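# Bend the blue air tube into a loop and couple it

## Task

Curve the blue air tube around until its loose end reaches the coupling fitted on its opposite end, then press that loose end deep into the coupling so it stays seated.

## Robot and tools

Robot: two six-joint arms, left_arm and right_arm, each ending in a parallel two-finger gripper. Every row and every per-joint list in a result uses one joint order: shoulder pan, shoulder lift, elbow, wrist 1, wrist 2, wrist 3. Stated joint ranges are -6.283 to 6.283 rad for all joints except the elbow, which spans -3.142 to 3.142. A real end may sit up to 0.010 rad off the stated one.

Frames: the scene frame has its origin at table-top height, midway between the two nominal bases, with +z up and +x reaching out over the table. left_arm sits on the +y side. These names do not match left and right in the images. Calibrated bases in the scene frame: left_arm at (+0.037, +0.272, +0.013) m, right_arm at (+0.019, -0.314, +0.013) m, both turned only slightly about z. Each arm reports its gripper pose (end_effector_position in metres, end_effector_quat_wxyz, velocities in m/s and rad/s) in its own base frame. The fixed cameras and the table are given in the scene frame. The reported hand pose may be a few centimetres off, more at long reach. Gripper axes: the fingers point along +z and open and close along y. The reported position is the point between the pads when closed. The fingertips extend about 19 mm past it when closed and about 6 mm when fully open. A block on the wrist sticks out roughly 10 cm toward the gripper's +x.

The 18-number row, used by both motion tools: numbers 1 to 9 belong to left_arm and 10 to 18 to right_arm. Each arm's nine are its six joint values followed by gripper position, force_limit and speed. Every number must lie in [-1, 1], and you must fill all 18 even when only one arm moves. The joint values are offsets, not poses. They count from the Joint targets shown in the last result, and they are scaled: 1.0 equals 2.222 rad for shoulder pan, shoulder lift and elbow, and 4.444 rad for the three wrist joints. The gripper numbers are absolute commands. Position +1 is fully open (85 mm). The pads touch at about -0.8, and -1 keeps closing until the fingers meet resistance. force_limit sets how hard the motor squeezes. speed sets how fast the gap changes: roughly 20 mm/s at -1, 85 at 0 and 150 at +1. Both force_limit and speed start at +1. To leave a gripper as it is, resend the three numbers you last sent it, because 0 counts as a real command. A new force_limit or speed only takes effect after the position number changes by at least 0.01.

execute_actions(actions, cameras): actions is a list of actions. Each action holds up to 15 rows, and each row runs for one 1/30 s step. If an action has fewer rows, its last row is held for the remaining steps, so every action lasts 0.5 s. Inside an action, every row's offsets count from the targets at that action's start, not from the row before. Repeating the same offset in a later action moves the joints further. An empty list only returns the current state and images. A call is refused if a row is malformed or asks a joint more than 0.010 rad past its range.

move(target, speed, blend, stop_force, zero, blocking, cameras): target is either one 18-number row or a list of up to 15 rows. Every row's offsets count from the same starting Joint targets. speed is in rad/s for the joint with the longest way to go, from 0.01 to 6.28, default 0.5; give one value or one per target. blend, in rad, rounds the corners at intermediate targets. stop_force, 3 to 120 N, ends an arm's path once its wrist senses that much push against the motion. Use it with a slow speed when approaching contact, and leave it out when moving away from contact. zero (default true) re-zeroes the sensor first. blocking=false returns after about 0.5 s while the move continues; it cannot be combined with stop_force. The move does not steer around obstacles. The result adds a move: line reading done, off_target, moving, held or fault, plus limits=held if steps were withheld.

wait(seconds 0 to 10) lets time pass while the arms hold. stop() brakes a running move. zoom_image(camera, region [x0, y0, x1, y1] in pixels from the top-left, at most 504 by 504) enlarges part of a camera's latest image. zero_wrist_force(arm) re-zeroes one wrist sensor. finished_scene(scene = current scene number) ends the scene for good, so call it only once the tube stays coupled with the robot letting go.

Cameras: cam_high, cam_table, cam_left_wrist and cam_right_wrist, each 672x504.

Reading results: Joint positions, velocities, targets and torques are listed per arm in joint order (rad, rad/s, N m). Wrist force and torque are in the gripper's own axes. object_status means 0 moving, 1 blocked while opening, 2 blocked while closing (a firm grip), 3 at the requested position or fully closed. position_measured is in counts: 3 is fully open, 78 is about 60 mm, 130 is 40 mm, 180 is 20 mm, 230 means the pads meet. Other lines: "joint sent to its limit"; "joint command not followed", meaning the clearance check between the arms altered the command; MOTOR HOT.

Avoid: letting the tube or anything else fall or end up off the table, releasing parts while they move, fast impacts, and pressing past a firm contact. The arms are stiff and fault easily. An outside force near 150 N, or contact torque at a joint's limit (50.2 for the shoulders, 26 for the elbow, 8.37 N m for the wrists), stops the arm for 10 s. Also avoid collisions or squeezing between the two arms, and holding hard with the grip while the part still rests on the table. Long holds under load or stretched poses overheat motors and can cause a stop of 30 s or more. Something may occasionally nudge a loose object.

Each tool is called after ">>>" as name(argument=value, ...), one argument or row to a line, values as JSON.

## Session

>>> execute_actions(
  actions=[],
)

Scene clock: 0.00 s.
left_arm: end_effector_position=(+0.2192, -0.2516, +0.1372) position_measured=3 object_status=3 end_effector_quat_wxyz=(-0.348, -0.249, +0.904, -0.013) | right_arm: end_effector_position=(+0.0196, +0.2434, +0.1615) position_measured=3 object_status=3 end_effector_quat_wxyz=(-0.011, +0.712, -0.697, -0.083)
Joint positions: left_arm=[-0.809 -1.091 1.145 -1.262 -2.197 -1.229] | right_arm=[5.154 -1.038 -1.952 -1.559 1.608 0.423]
Joint velocities: within noise
Joint torques (N m): no reading
Motor temperatures (°C): left_arm=[34 25 26 36 36 31] | right_arm=[29 27 31 32 47 41]
Wrist force (N): no reading
Wrist torque (N m): no reading
Wrist force, peak (N): no reading
Joint targets: left_arm=[-0.809 -1.091 1.145 -1.262 -2.197 -1.229] | right_arm=[5.154 -1.038 -1.952 -1.559 1.608 0.423]
Tool commands: left_gripper/position=+1.0 left_gripper/force_limit=+1.0 left_gripper/speed=+1.0 right_gripper/position=+1.0 right_gripper/force_limit=+1.0 right_gripper/speed=+1.0

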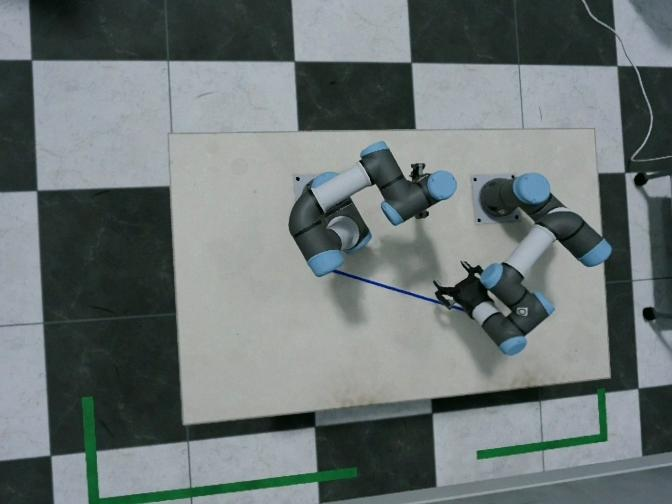

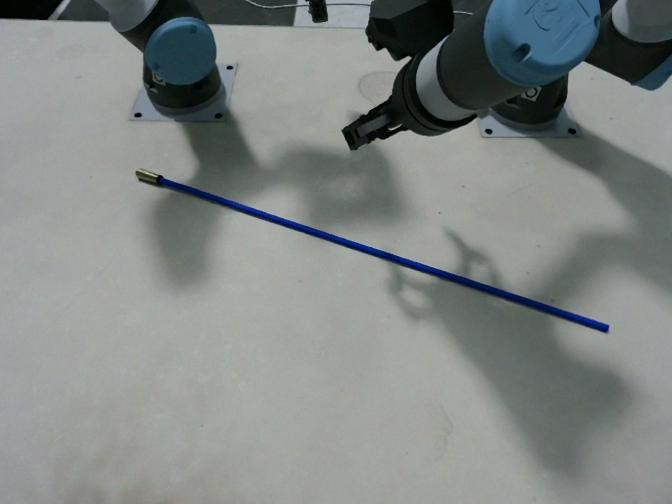

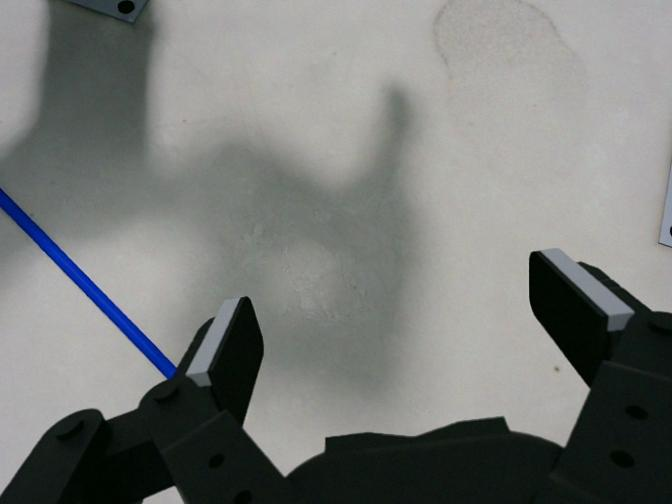

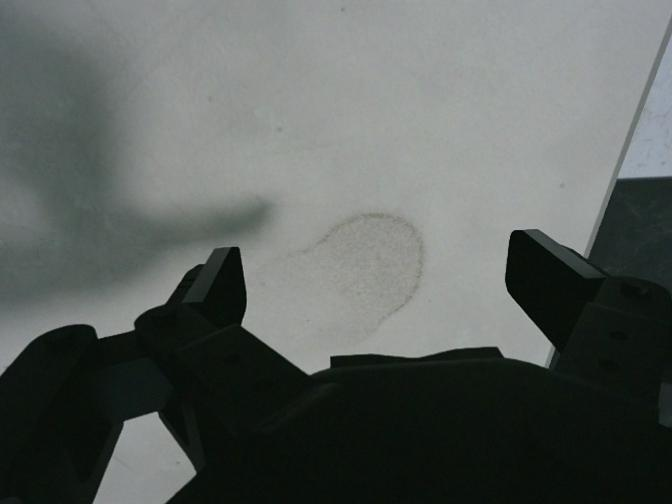

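>>> zoom_image(
  camera="cam_table",
  region=[110, 140, 230, 230],
)

>>> zoom_image(
  camera="cam_table",
  region=[540, 280, 660, 370],
)

>>> zoom_image(
  camera="cam_high",
  region=[270, 120, 610, 375],
)

Scaled by 4.200 from the camera's 672x504 image, which has a finer 960x720 frame.

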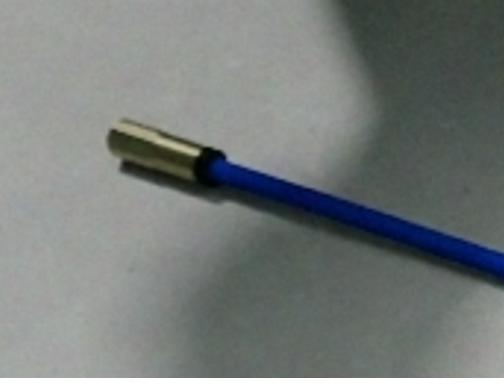

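Scaled by 4.200 from the camera's 672x504 image, which has a finer 960x720 frame.

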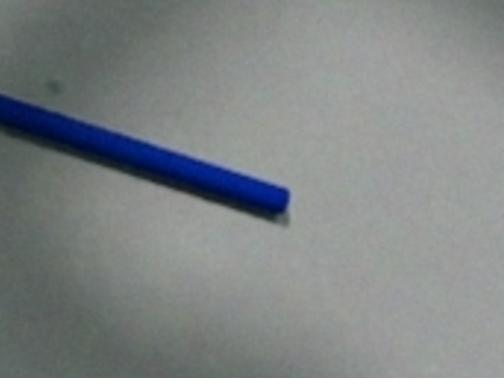

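Scaled by 1.482 from the camera's 672x504 image, which has a finer 960x720 frame.

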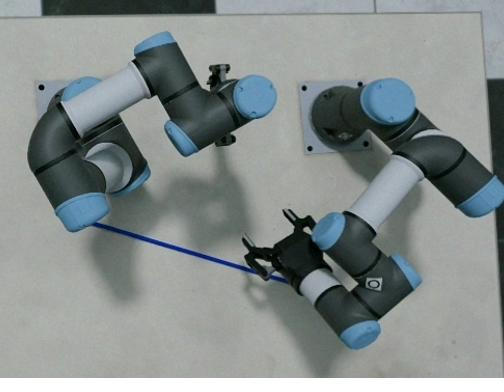

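>>> move(
  target=[-0.041,-0.184,-0.605,-0.0086,0.427,0.029,1,1,1,-0.519,-0.208,0.743,0.002,-0.227,0.04,1,1,1],
  speed=1.2,
  cameras=["cam_high"],
)

Scene clock: 119.73 s.
left_arm: end_effector_position=(+0.3359, +0.1711, +0.6803) position_measured=3 object_status=3 end_effector_quat_wxyz=(+0.662, -0.448, +0.566, -0.201) | right_arm: end_effector_position=(+0.3775, -0.0784, +0.6564) position_measured=3 object_status=3 end_effector_quat_wxyz=(+0.657, +0.203, +0.720, +0.100)
Joint positions: left_arm=[-0.9 -1.5 -0.199 -1.3 -0.299 -1.1] | right_arm=[4.001 -1.5 -0.302 -1.55 0.599 0.601]
Joint velocities: within noise
Joint torques (N m): left_arm=[-2.3 -3.76 -1.6 -1.34 1.2 1.17] | right_arm=[-1.79 -1.86 6.81 2.31 -1.27 0.57]
Motor temperatures (°C): left_arm=[34 25 27 36 36 31] | right_arm=[29 27 31 32 47 41]
Wrist force (N): left_arm=[2.6 2.8 3.8] | right_arm=[-0.4 1.3 1.3]
Wrist torque (N m): left_arm=[0.16 -0.12 -0.04] | right_arm=[0.09 0.12 -0.16]
Wrist force, peak (N): left_arm=[2.9 3.0 3.9] | right_arm=[-1.2 1.4 1.8]
Joint targets: left_arm=[-0.900 -1.500 -0.199 -1.300 -0.299 -1.100] | right_arm=[4.001 -1.500 -0.302 -1.550 0.599 0.601]
move: done
Images, in order (width x height): cam_high 672x504.

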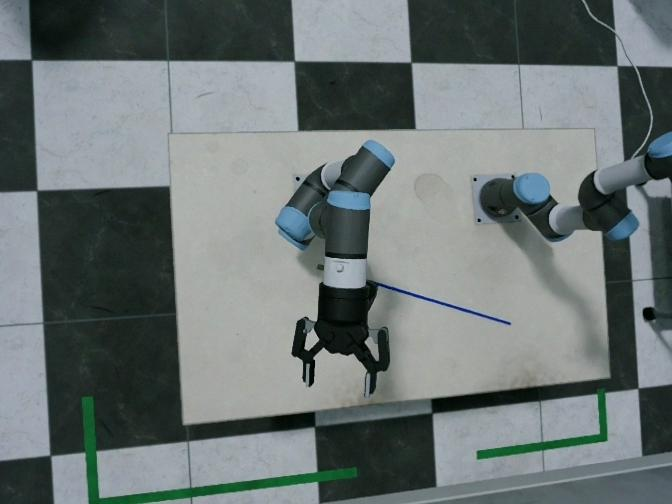

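>>> move(
  target=[-0.9185,-0.1287,-0.6058,-0.0185,0.4208,0.0297,1,1,1,-0.945,-0.045,0.18,0,-0.225,0.045,1,1,1],
  speed=1.4,
  cameras=["cam_table","cam_left_wrist"],
)

>>> move(
  target=[0,0,0,0,0,0,1,1,1,-0.95,-0.25,0.75,0,-0.2,0.1,1,1,1],
  speed=1.4,
  cameras=["cam_high"],
)

Scene clock: 126.63 s.
left_arm: end_effector_position=(+0.3657, -0.0593, +0.1000) position_measured=3 object_status=3 end_effector_quat_wxyz=(-0.001, -0.552, +0.834, +0.000) | right_arm: end_effector_position=(-0.3776, -0.0110, +0.6843) position_measured=3 object_status=3 end_effector_quat_wxyz=(+0.275, +0.639, -0.330, -0.638)
Joint positions: left_arm=[-2.941 -1.786 -1.545 -1.382 1.571 -0.968] | right_arm=[1.901 -1.6 0.098 -1.55 -0.401 0.801]
Joint velocities: within noise
Joint torques (N m): left_arm=[-2.16 10.89 8.38 1.33 0.9 1.27] | right_arm=[-2.5 -4.71 1.4 -0.49 -0.89 0.73]
Motor temperatures (°C): left_arm=[34 25 27 36 36 31] | right_arm=[29 27 31 32 47 41]
Wrist force (N): left_arm=[0.0 0.5 1.1] | right_arm=[-0.3 0.9 1.4]
Wrist torque (N m): left_arm=[0.17 -0.07 -0.18] | right_arm=[0.04 0.09 -0.12]
Wrist force, peak (N): left_arm=[3.5 2.7 4.0] | right_arm=[0.4 3.0 1.8]
Joint targets: left_arm=[-2.941 -1.786 -1.545 -1.382 1.571 -0.968] | right_arm=[1.901 -1.600 0.098 -1.550 -0.401 0.801]
move: done
Images, in order (width x height): cam_table 672x504, cam_left_wrist 672x504.

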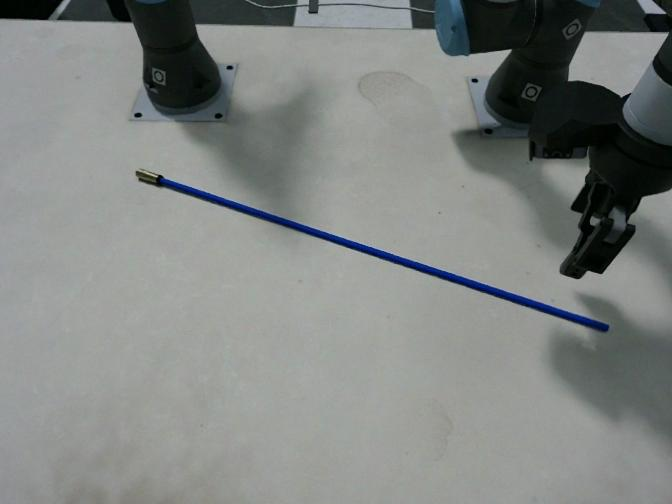

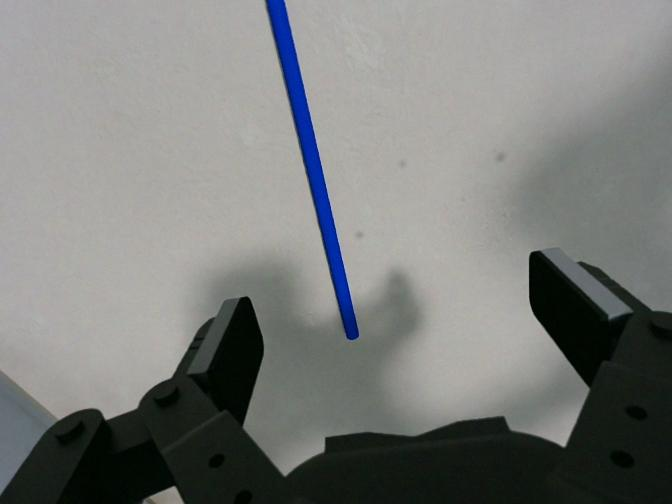

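Scene clock: 128.97 s.
left_arm: end_effector_position=(+0.3656, -0.0593, +0.0999) position_measured=3 object_status=3 end_effector_quat_wxyz=(-0.001, -0.552, +0.834, +0.000) | right_arm: end_effector_position=(+0.2656, +0.1483, +0.2436) position_measured=3 object_status=3 end_effector_quat_wxyz=(+0.090, +0.628, +0.744, +0.210)
Joint positions: left_arm=[-2.941 -1.786 -1.545 -1.382 1.571 -0.968] | right_arm=[-0.21 -2.156 1.765 -1.55 -1.289 1.245]
Joint velocities: within noise
Joint torques (N m): left_arm=[-2.26 11.22 9.68 1.43 0.73 1.19] | right_arm=[-3.05 -6.3 -7.8 -2.2 -0.3 0.6]
Motor temperatures (°C): left_arm=[34 25 27 36 36 31] | right_arm=[29 27 31 32 47 41]
Wrist force (N): left_arm=[-0.1 0.7 0.8] | right_arm=[0.1 -0.1 -0.4]
Wrist torque (N m): left_arm=[0.20 -0.06 -0.18] | right_arm=[-0.01 -0.03 0.05]
Wrist force, peak (N): left_arm=[0.1 0.8 1.2] | right_arm=[1.4 2.2 1.3]
Joint targets: left_arm=[-2.941 -1.786 -1.545 -1.382 1.571 -0.968] | right_arm=[-0.210 -2.156 1.765 -1.550 -1.290 1.245]
move: done
Images, in order (width x height): cam_high 672x504.

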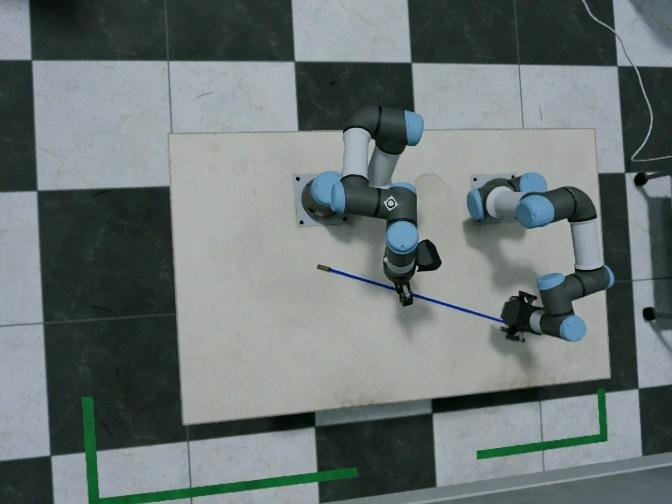

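>>> move(
  target=[0,0,0,0,0,0,1,1,1,-0.1976,-0.058,0.2043,0.0101,-0.0632,0.016,1,1,1],
  speed=0.8,
)

Scene clock: 139.73 s.
left_arm: end_effector_position=(+0.3656, -0.0593, +0.0999) position_measured=3 object_status=3 end_effector_quat_wxyz=(-0.001, -0.552, +0.834, +0.000) | right_arm: end_effector_position=(+0.1898, +0.0207, +0.1006) position_measured=3 object_status=3 end_effector_quat_wxyz=(+0.000, +0.832, +0.555, +0.000)
Joint positions: left_arm=[-2.941 -1.786 -1.545 -1.382 1.571 -0.968] | right_arm=[-0.649 -2.285 2.219 -1.505 -1.57 1.316]
Joint velocities: within noise
Joint torques (N m): left_arm=[-1.68 11.49 12.02 1.73 0.62 1.16] | right_arm=[-2.81 -5.08 -8.1 -1.22 -1 0.63]
Motor temperatures (°C): left_arm=[34 25 27 36 36 31] | right_arm=[29 27 31 32 47 41]
Wrist force (N): left_arm=[0.0 0.6 1.1] | right_arm=[-0.5 0.1 -0.5]
Wrist torque (N m): left_arm=[0.18 -0.08 -0.18] | right_arm=[0.02 0.07 0.02]
Wrist force, peak (N): left_arm=[0.2 0.9 1.1] | right_arm=[1.5 0.6 -1.3]
Joint targets: left_arm=[-2.941 -1.786 -1.545 -1.382 1.571 -0.968] | right_arm=[-0.649 -2.285 2.219 -1.505 -1.570 1.316]
move: done

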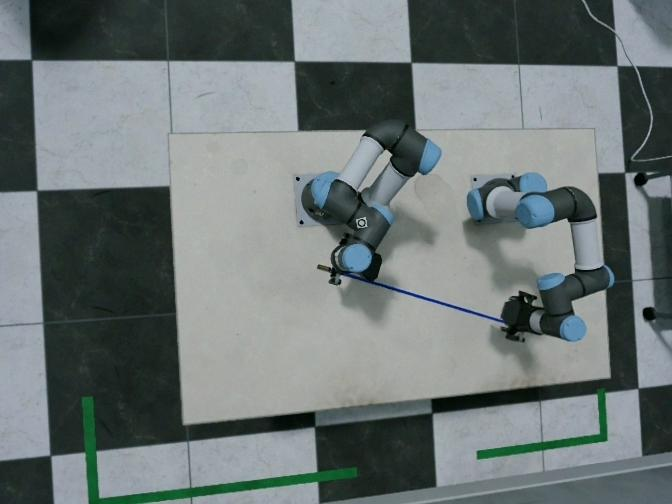

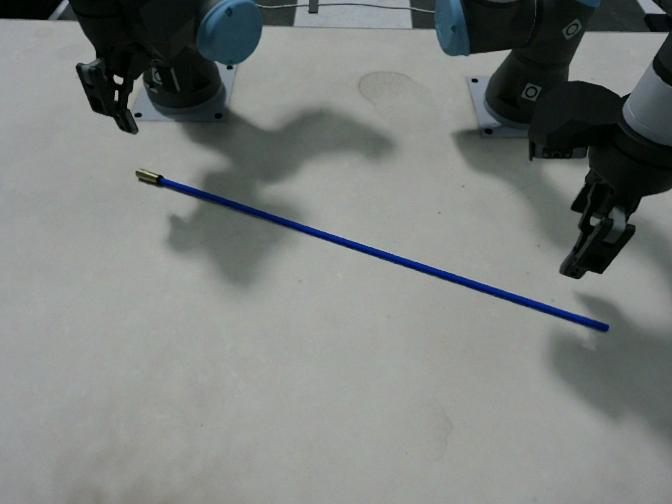

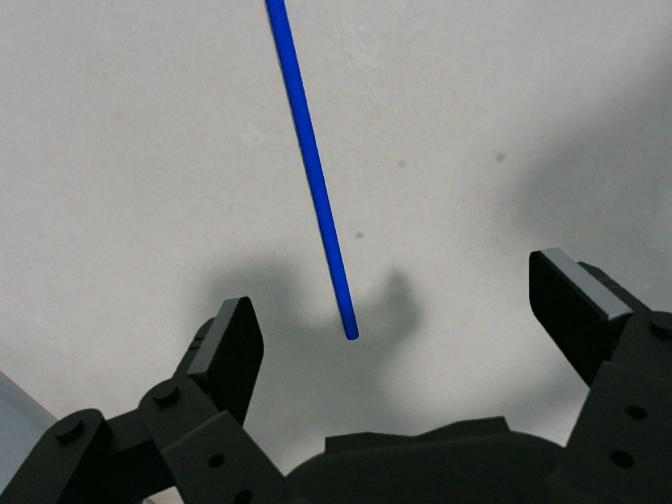

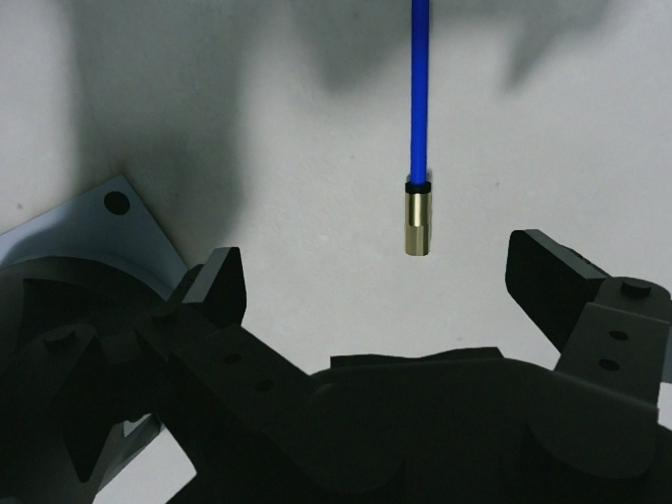

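>>> move(
  target=[0,-0.0355,-0.0874,0.0616,0,0,1,1,1,0,0.014,0.1243,-0.0691,0,0,1,1,1],
  speed=0.5,
  cameras=["cam_table","cam_left_wrist","cam_right_wrist"],
)

Scene clock: 148.90 s.
left_arm: end_effector_position=(+0.3658, -0.0593, +0.0402) position_measured=3 object_status=3 end_effector_quat_wxyz=(+0.000, -0.552, +0.834, +0.000) | right_arm: end_effector_position=(+0.1898, +0.0206, +0.0404) position_measured=3 object_status=3 end_effector_quat_wxyz=(+0.000, +0.832, +0.555, +0.000)
Joint positions: left_arm=[-2.941 -1.865 -1.739 -1.109 1.571 -0.968] | right_arm=[-0.649 -2.254 2.495 -1.812 -1.57 1.316]
Joint velocities: within noise
Joint torques (N m): left_arm=[-1.59 11.13 7.91 2.57 0.41 1.1] | right_arm=[-1.99 2.43 -7.68 -2.92 -0.79 0.65]
Motor temperatures (°C): left_arm=[34 25 27 36 36 31] | right_arm=[29 27 31 32 47 41]
Wrist force (N): left_arm=[0.3 0.4 0.8] | right_arm=[-0.4 0.4 -0.9]
Wrist torque (N m): left_arm=[0.16 -0.14 -0.18] | right_arm=[0.06 0.04 0.02]
Wrist force, peak (N): left_arm=[0.1 0.6 1.7] | right_arm=[-0.5 0.1 -1.3]
Joint targets: left_arm=[-2.941 -1.865 -1.739 -1.109 1.571 -0.968] | right_arm=[-0.649 -2.254 2.495 -1.812 -1.570 1.316]
move: done
Images, in order (width x height): cam_table 672x504, cam_left_wrist 672x504, cam_right_wrist 672x504.

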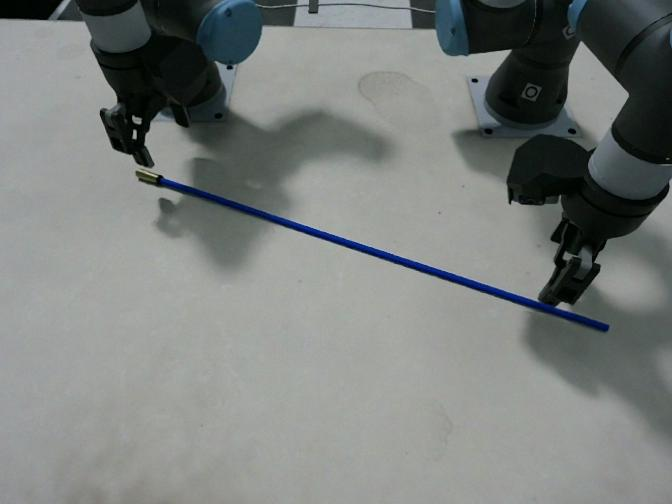

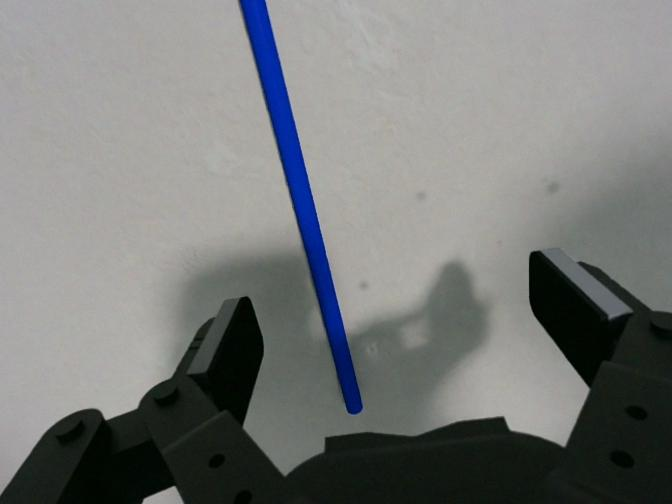

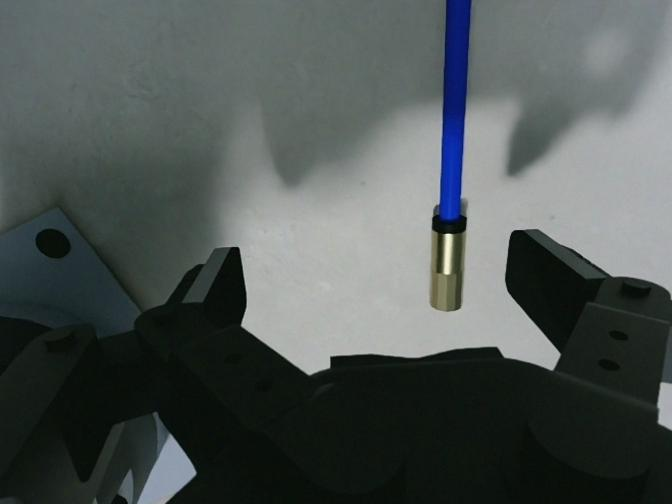

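>>> move(
  target=[0.0075,-0.0535,0.0770,-0.0116,0,-0.0047,1,1,1,0.0933,0.1561,-0.0640,-0.0460,0,0.0381,1,1,1],
  speed=0.4,
)

Scene clock: 201.93 s.
left_arm: end_effector_position=(+0.3980, -0.0463, +0.0403) position_measured=3 object_status=3 end_effector_quat_wxyz=(+0.000, -0.567, +0.824, +0.000) | right_arm: end_effector_position=(+0.2345, +0.0342, +0.0403) position_measured=3 object_status=3 end_effector_quat_wxyz=(+0.000, +0.821, +0.571, +0.000)
Joint positions: left_arm=[-2.924 -1.984 -1.568 -1.16 1.571 -0.989] | right_arm=[-0.442 -1.907 2.353 -2.017 -1.57 1.485]
Joint velocities: within noise
Joint torques (N m): left_arm=[1.88 13.04 11.47 1.32 0.24 -1.26] | right_arm=[1.85 -2.24 -11.76 -3 -0.7 0.55]
Motor temperatures (°C): left_arm=[34 25 27 36 36 31] | right_arm=[29 27 32 32 47 41]
Wrist force (N): left_arm=[0.1 0.5 1.1] | right_arm=[-0.3 0.5 -0.5]
Wrist torque (N m): left_arm=[0.18 -0.10 -0.18] | right_arm=[0.08 0.03 0.02]
Wrist force, peak (N): left_arm=[0.8 0.8 1.0] | right_arm=[-0.5 0.4 -1.0]
Joint targets: left_arm=[-2.924 -1.984 -1.568 -1.160 1.571 -0.989] | right_arm=[-0.442 -1.907 2.353 -2.017 -1.570 1.485]
move: done

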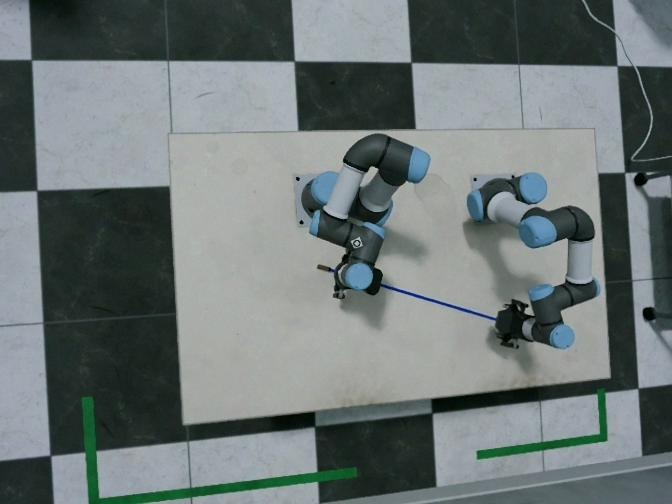

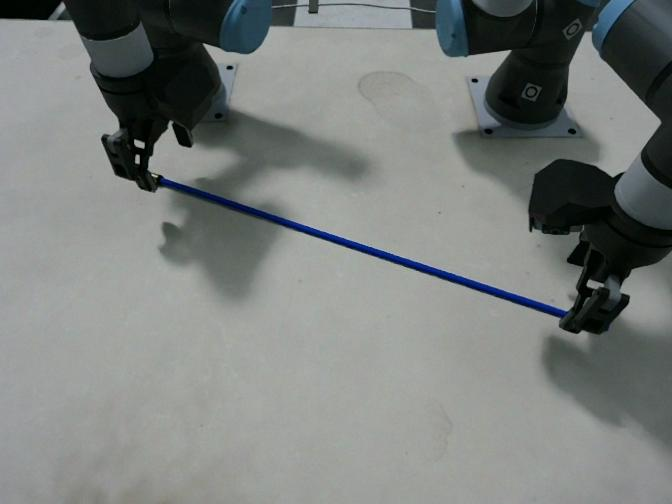

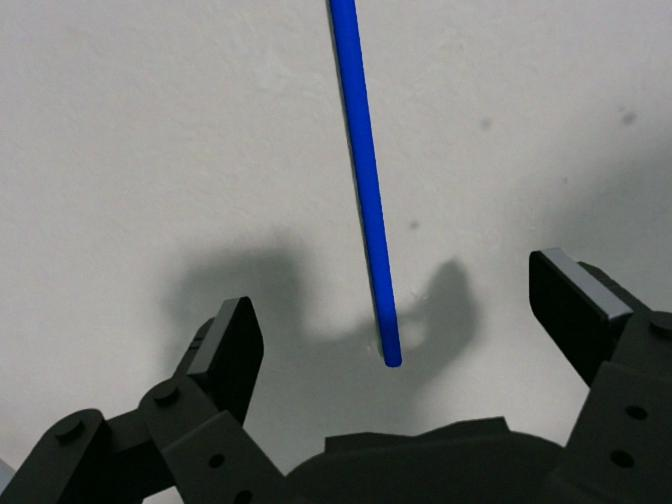

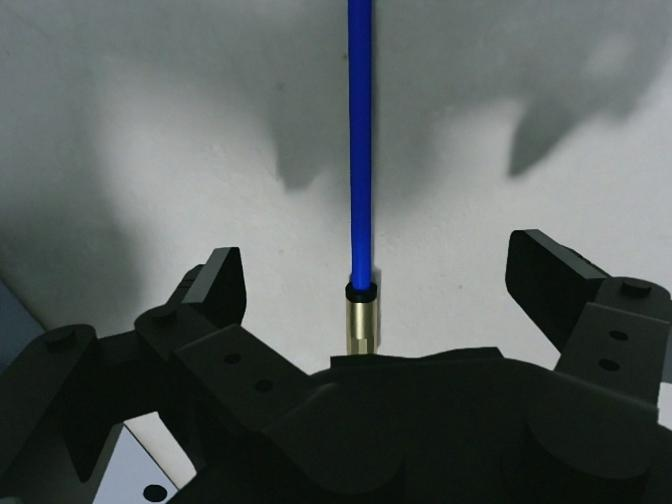

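>>> move(
  target=[0,-0.0263,-0.0329,0.0295,0,0,1,1,1,0,0.0446,0.0491,-0.0468,0,0,1,1,1],
  speed=0.15,
  stop_force=6,
)

Scene clock: 209.63 s.
left_arm: end_effector_position=(+0.3979, -0.0463, +0.0093) position_measured=3 object_status=3 end_effector_quat_wxyz=(+0.000, -0.567, +0.824, +0.000) | right_arm: end_effector_position=(+0.2344, +0.0342, +0.0093) position_measured=3 object_status=3 end_effector_quat_wxyz=(+0.000, +0.821, +0.571, +0.000)
Joint positions: left_arm=[-2.924 -2.042 -1.641 -1.029 1.571 -0.989] | right_arm=[-0.442 -1.808 2.462 -2.225 -1.57 1.485]
Joint velocities: within noise
Joint torques (N m): left_arm=[2.22 13.2 7.71 2.53 0.11 -1.18] | right_arm=[1.58 -2.34 -6.4 -2.94 -0.53 0.46]
Motor temperatures (°C): left_arm=[34 25 27 36 36 31] | right_arm=[29 27 32 32 47 41]
Wrist force (N): left_arm=[0.4 0.3 1.0] | right_arm=[-0.4 0.4 -0.4]
Wrist torque (N m): left_arm=[0.15 -0.14 -0.18] | right_arm=[0.06 0.05 0.02]
Wrist force, peak (N): left_arm=[0.2 0.7 1.2] | right_arm=[-0.4 0.5 -1.0]
Joint targets: left_arm=[-2.924 -2.042 -1.641 -1.029 1.571 -0.989] | right_arm=[-0.442 -1.808 2.462 -2.225 -1.570 1.485]
move: done

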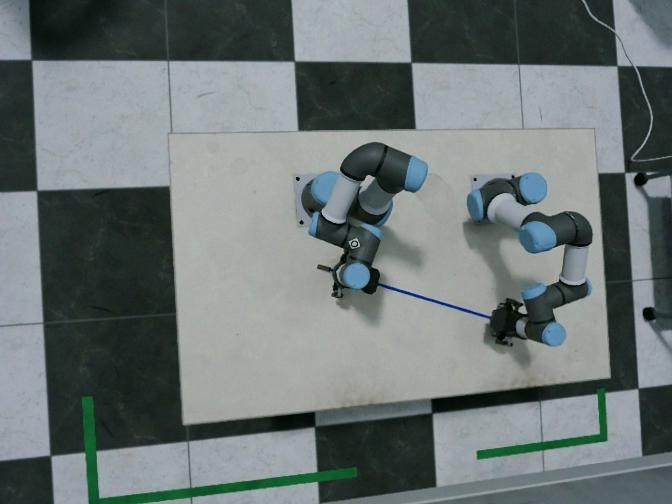

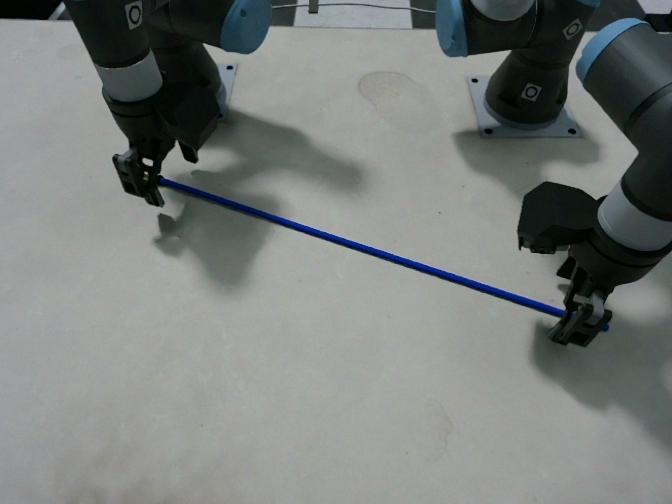

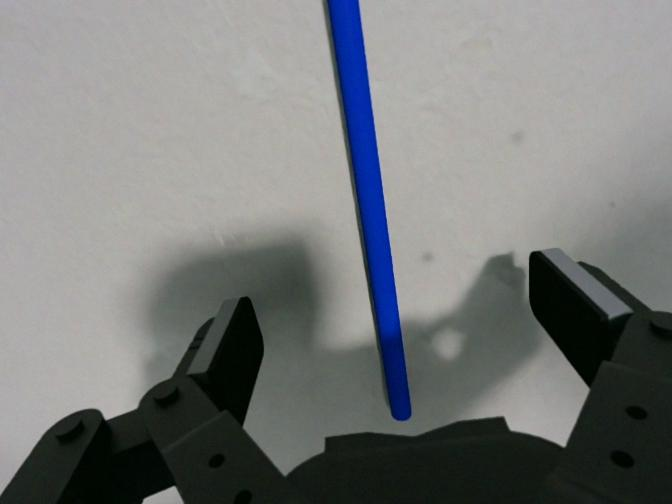

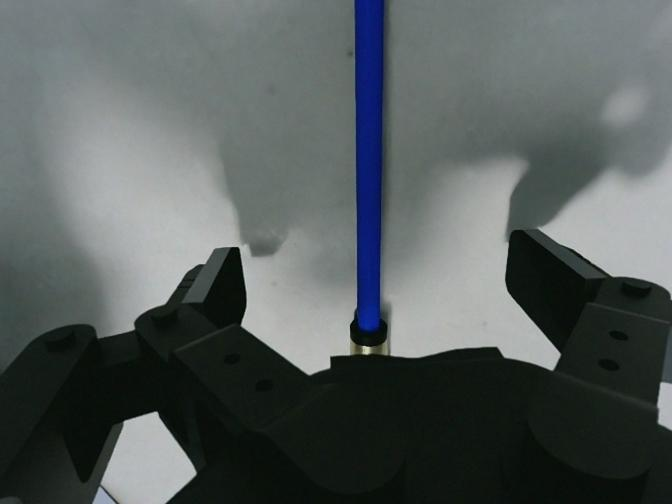

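>>> move(
  target=[
    [0,-0.0017,-0.0021,0.0019,0,0,1,1,1,0,0.0029,0.0032,-0.003,0,0,1,1,1],
    [0,-0.0017,-0.0021,0.0019,0,0,-1,-0.3,-1,0,0.0029,0.0032,-0.003,0,0,-1,-0.3,-1],
  ],
  speed=0.15,
)

Scene clock: 218.97 s.
left_arm: end_effector_position=(+0.3978, -0.0463, +0.0073) position_measured=213 object_status=0 end_effector_quat_wxyz=(+0.000, -0.567, +0.824, +0.000) | right_arm: end_effector_position=(+0.2342, +0.0344, +0.0074) position_measured=212 object_status=0 end_effector_quat_wxyz=(+0.000, +0.821, +0.571, +0.000)
Joint positions: left_arm=[-2.924 -2.046 -1.646 -1.021 1.571 -0.989] | right_arm=[-0.442 -1.801 2.469 -2.238 -1.57 1.485]
Joint velocities: within noise
Joint torques (N m): left_arm=[2.07 13.44 9.66 2.19 -0.18 -1.03] | right_arm=[1.36 -2.64 -8.56 -2.54 -0.22 0.44]
Motor temperatures (°C): left_arm=[34 25 27 36 36 31] | right_arm=[29 27 32 32 47 41]
Wrist force (N): left_arm=[0.8 0.9 -1.8] | right_arm=[-0.3 0.5 -0.6]
Wrist torque (N m): left_arm=[0.16 -0.13 -0.17] | right_arm=[0.06 0.04 0.02]
Wrist force, peak (N): left_arm=[0.9 1.0 -2.1] | right_arm=[-0.3 0.6 -0.7]
Joint targets: left_arm=[-2.924 -2.046 -1.646 -1.021 1.571 -0.989] | right_arm=[-0.442 -1.801 2.469 -2.238 -1.570 1.485]
move: done

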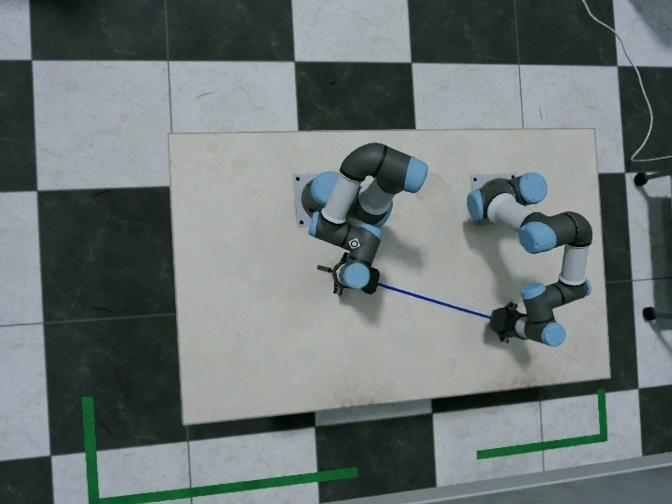

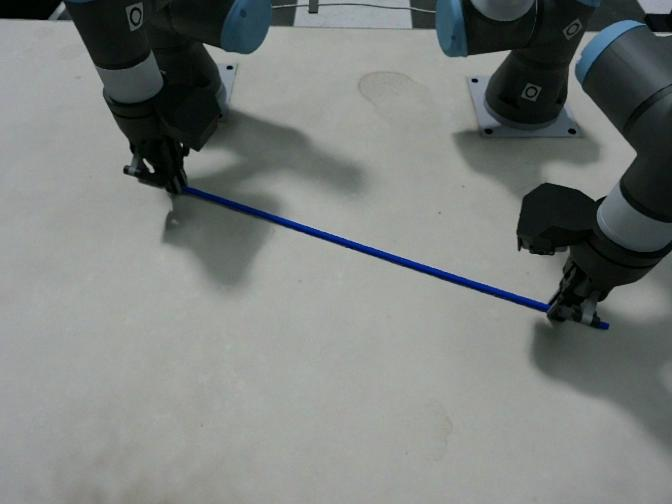

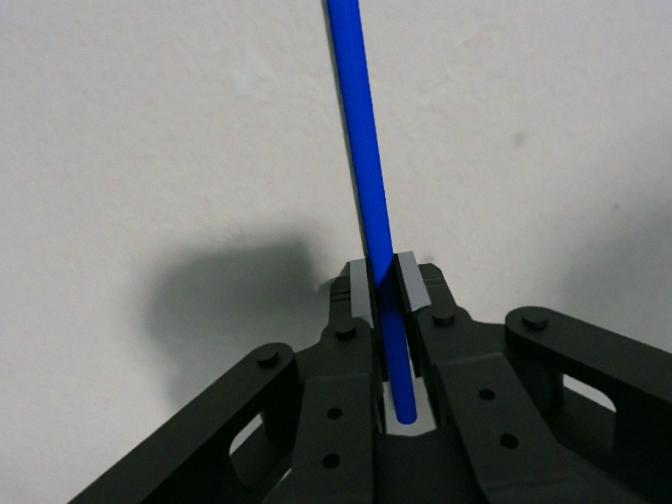

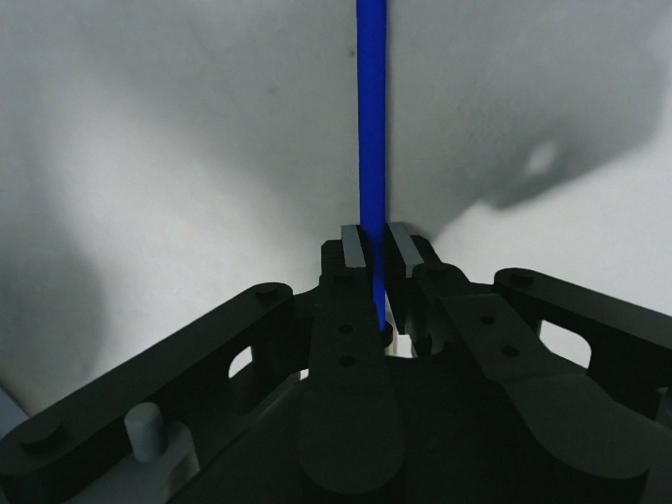

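>>> move(
  target=[0,0.0352,0.0470,-0.0410,0,0,-1,-0.3,-1,0,-0.0585,-0.0691,0.0636,0,0,-1,-0.3,-1],
  speed=0.2,
)

Scene clock: 248.33 s.
left_arm: end_effector_position=(+0.3978, -0.0463, +0.0502) position_measured=213 object_status=2 end_effector_quat_wxyz=(+0.000, -0.567, +0.824, +0.000) | right_arm: end_effector_position=(+0.2343, +0.0343, +0.0503) position_measured=212 object_status=2 end_effector_quat_wxyz=(+0.000, +0.821, +0.571, +0.000)
Joint positions: left_arm=[-2.924 -1.968 -1.542 -1.203 1.571 -0.989] | right_arm=[-0.442 -1.931 2.316 -1.956 -1.57 1.485]
Joint velocities: within noise
Joint torques (N m): left_arm=[1.68 17.44 11.89 1.44 -0.38 -1.05] | right_arm=[0.67 -9.27 -12.29 -1.18 -0.23 0.36]
Motor temperatures (°C): left_arm=[34 25 27 36 36 31] | right_arm=[29 27 32 32 47 41]
Wrist force (N): left_arm=[0.9 0.7 0.9] | right_arm=[0.4 0.4 0.0]
Wrist torque (N m): left_arm=[0.20 -0.13 -0.18] | right_arm=[0.06 0.02 0.02]
Wrist force, peak (N): left_arm=[2.3 0.8 1.1] | right_arm=[1.5 0.7 0.0]
Joint targets: left_arm=[-2.924 -1.968 -1.542 -1.203 1.571 -0.989] | right_arm=[-0.442 -1.931 2.315 -1.955 -1.570 1.485]
move: done

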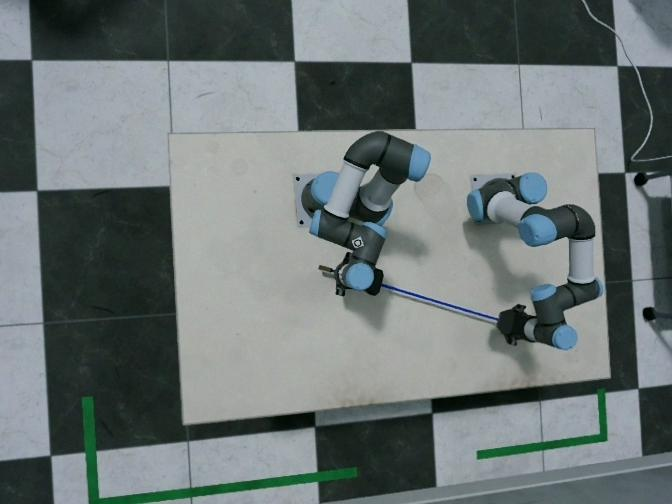

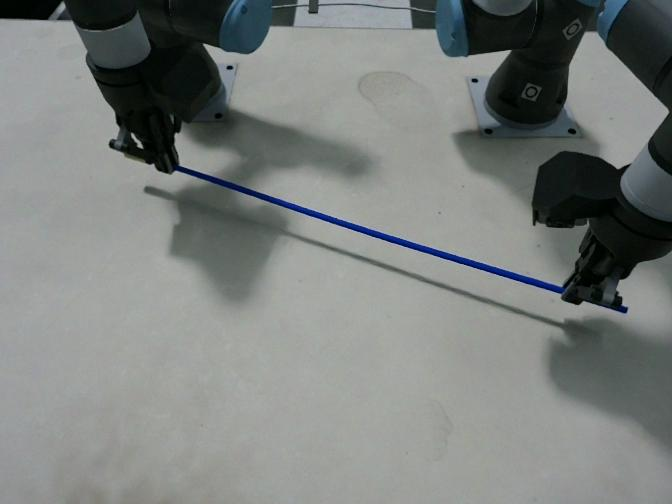

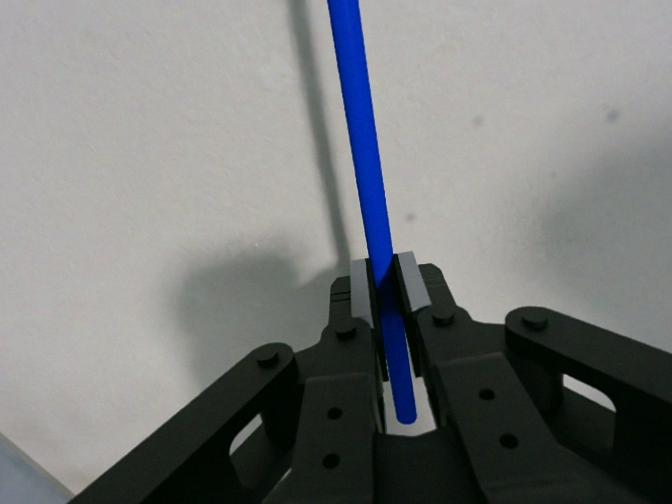

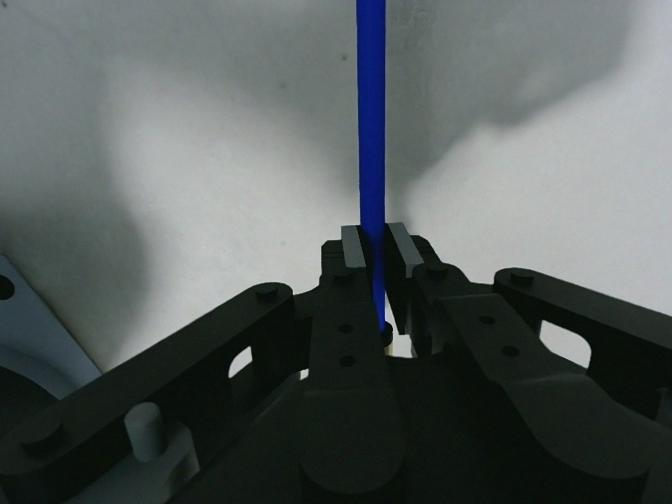

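>>> move(
  target=[
    [0.0101,0.0857,-0.1169,0.0157,0,-0.1356,-1,-0.3,-1,0.0196,0.0513,-0.0322,-0.0095,0,0.1048,-1,-0.3,-1],
    [-0.0147,0.1680,-0.2111,0.0217,0,-0.2913,-1,-0.3,-1,0.0844,0.1077,-0.0757,-0.0160,0,0.2295,-1,-0.3,-1],
  ],
  speed=0.4,
  blend=0.1,
)

Scene clock: 257.63 s.
left_arm: end_effector_position=(+0.3013, -0.0770, +0.0505) position_measured=213 object_status=2 end_effector_quat_wxyz=(+0.000, +0.944, -0.330, +0.000) | right_arm: end_effector_position=(+0.2725, +0.0647, +0.0504) position_measured=212 object_status=2 end_effector_quat_wxyz=(+0.000, +0.982, +0.190, +0.000)
Joint positions: left_arm=[-2.957 -1.595 -2.011 -1.106 1.571 -2.283] | right_arm=[-0.254 -1.692 2.147 -2.027 -1.57 2.505]
Joint velocities: within noise
Joint torques (N m): left_arm=[-1.94 11.86 8.01 2.63 -0.62 -1.31] | right_arm=[2.38 -5.05 -12.14 -3.11 0 0.63]
Motor temperatures (°C): left_arm=[34 25 27 36 36 31] | right_arm=[29 27 32 32 47 41]
Wrist force (N): left_arm=[0.1 0.1 0.8] | right_arm=[-0.2 0.4 -0.1]
Wrist torque (N m): left_arm=[0.09 -0.09 -0.12] | right_arm=[0.07 0.03 -0.03]
Wrist force, peak (N): left_arm=[1.1 0.9 1.2] | right_arm=[-1.2 0.7 -0.2]
Joint targets: left_arm=[-2.957 -1.595 -2.011 -1.106 1.571 -2.283] | right_arm=[-0.254 -1.692 2.147 -2.027 -1.570 2.505]
move: done

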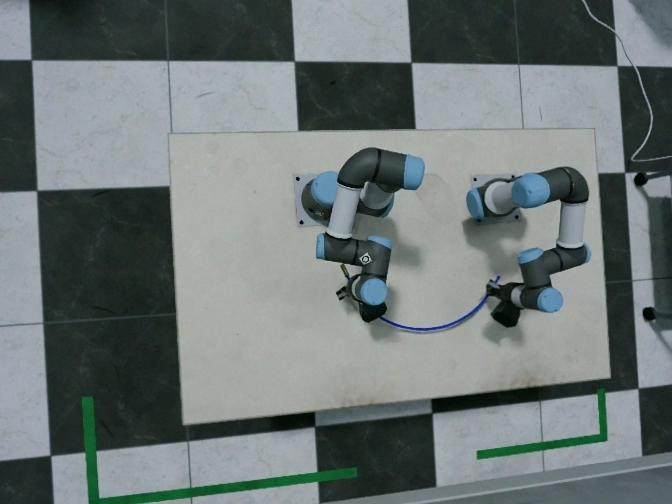

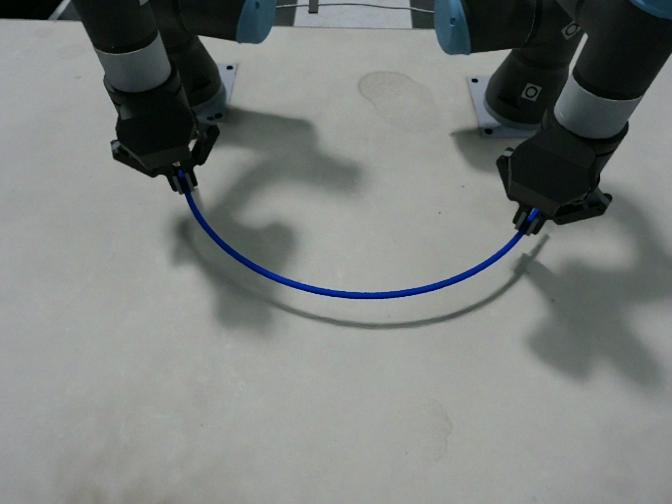

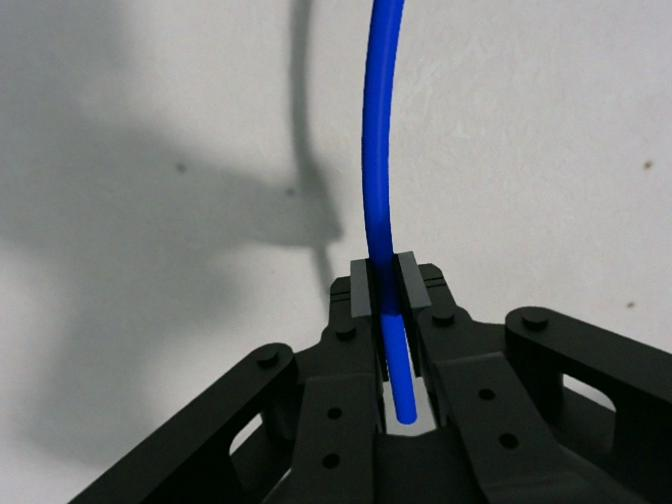

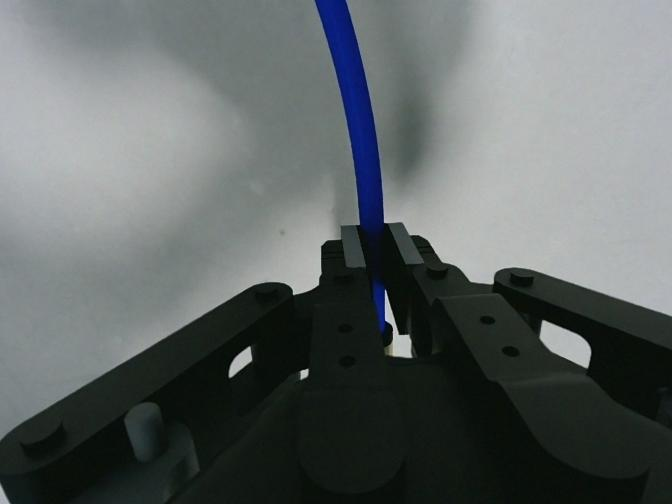

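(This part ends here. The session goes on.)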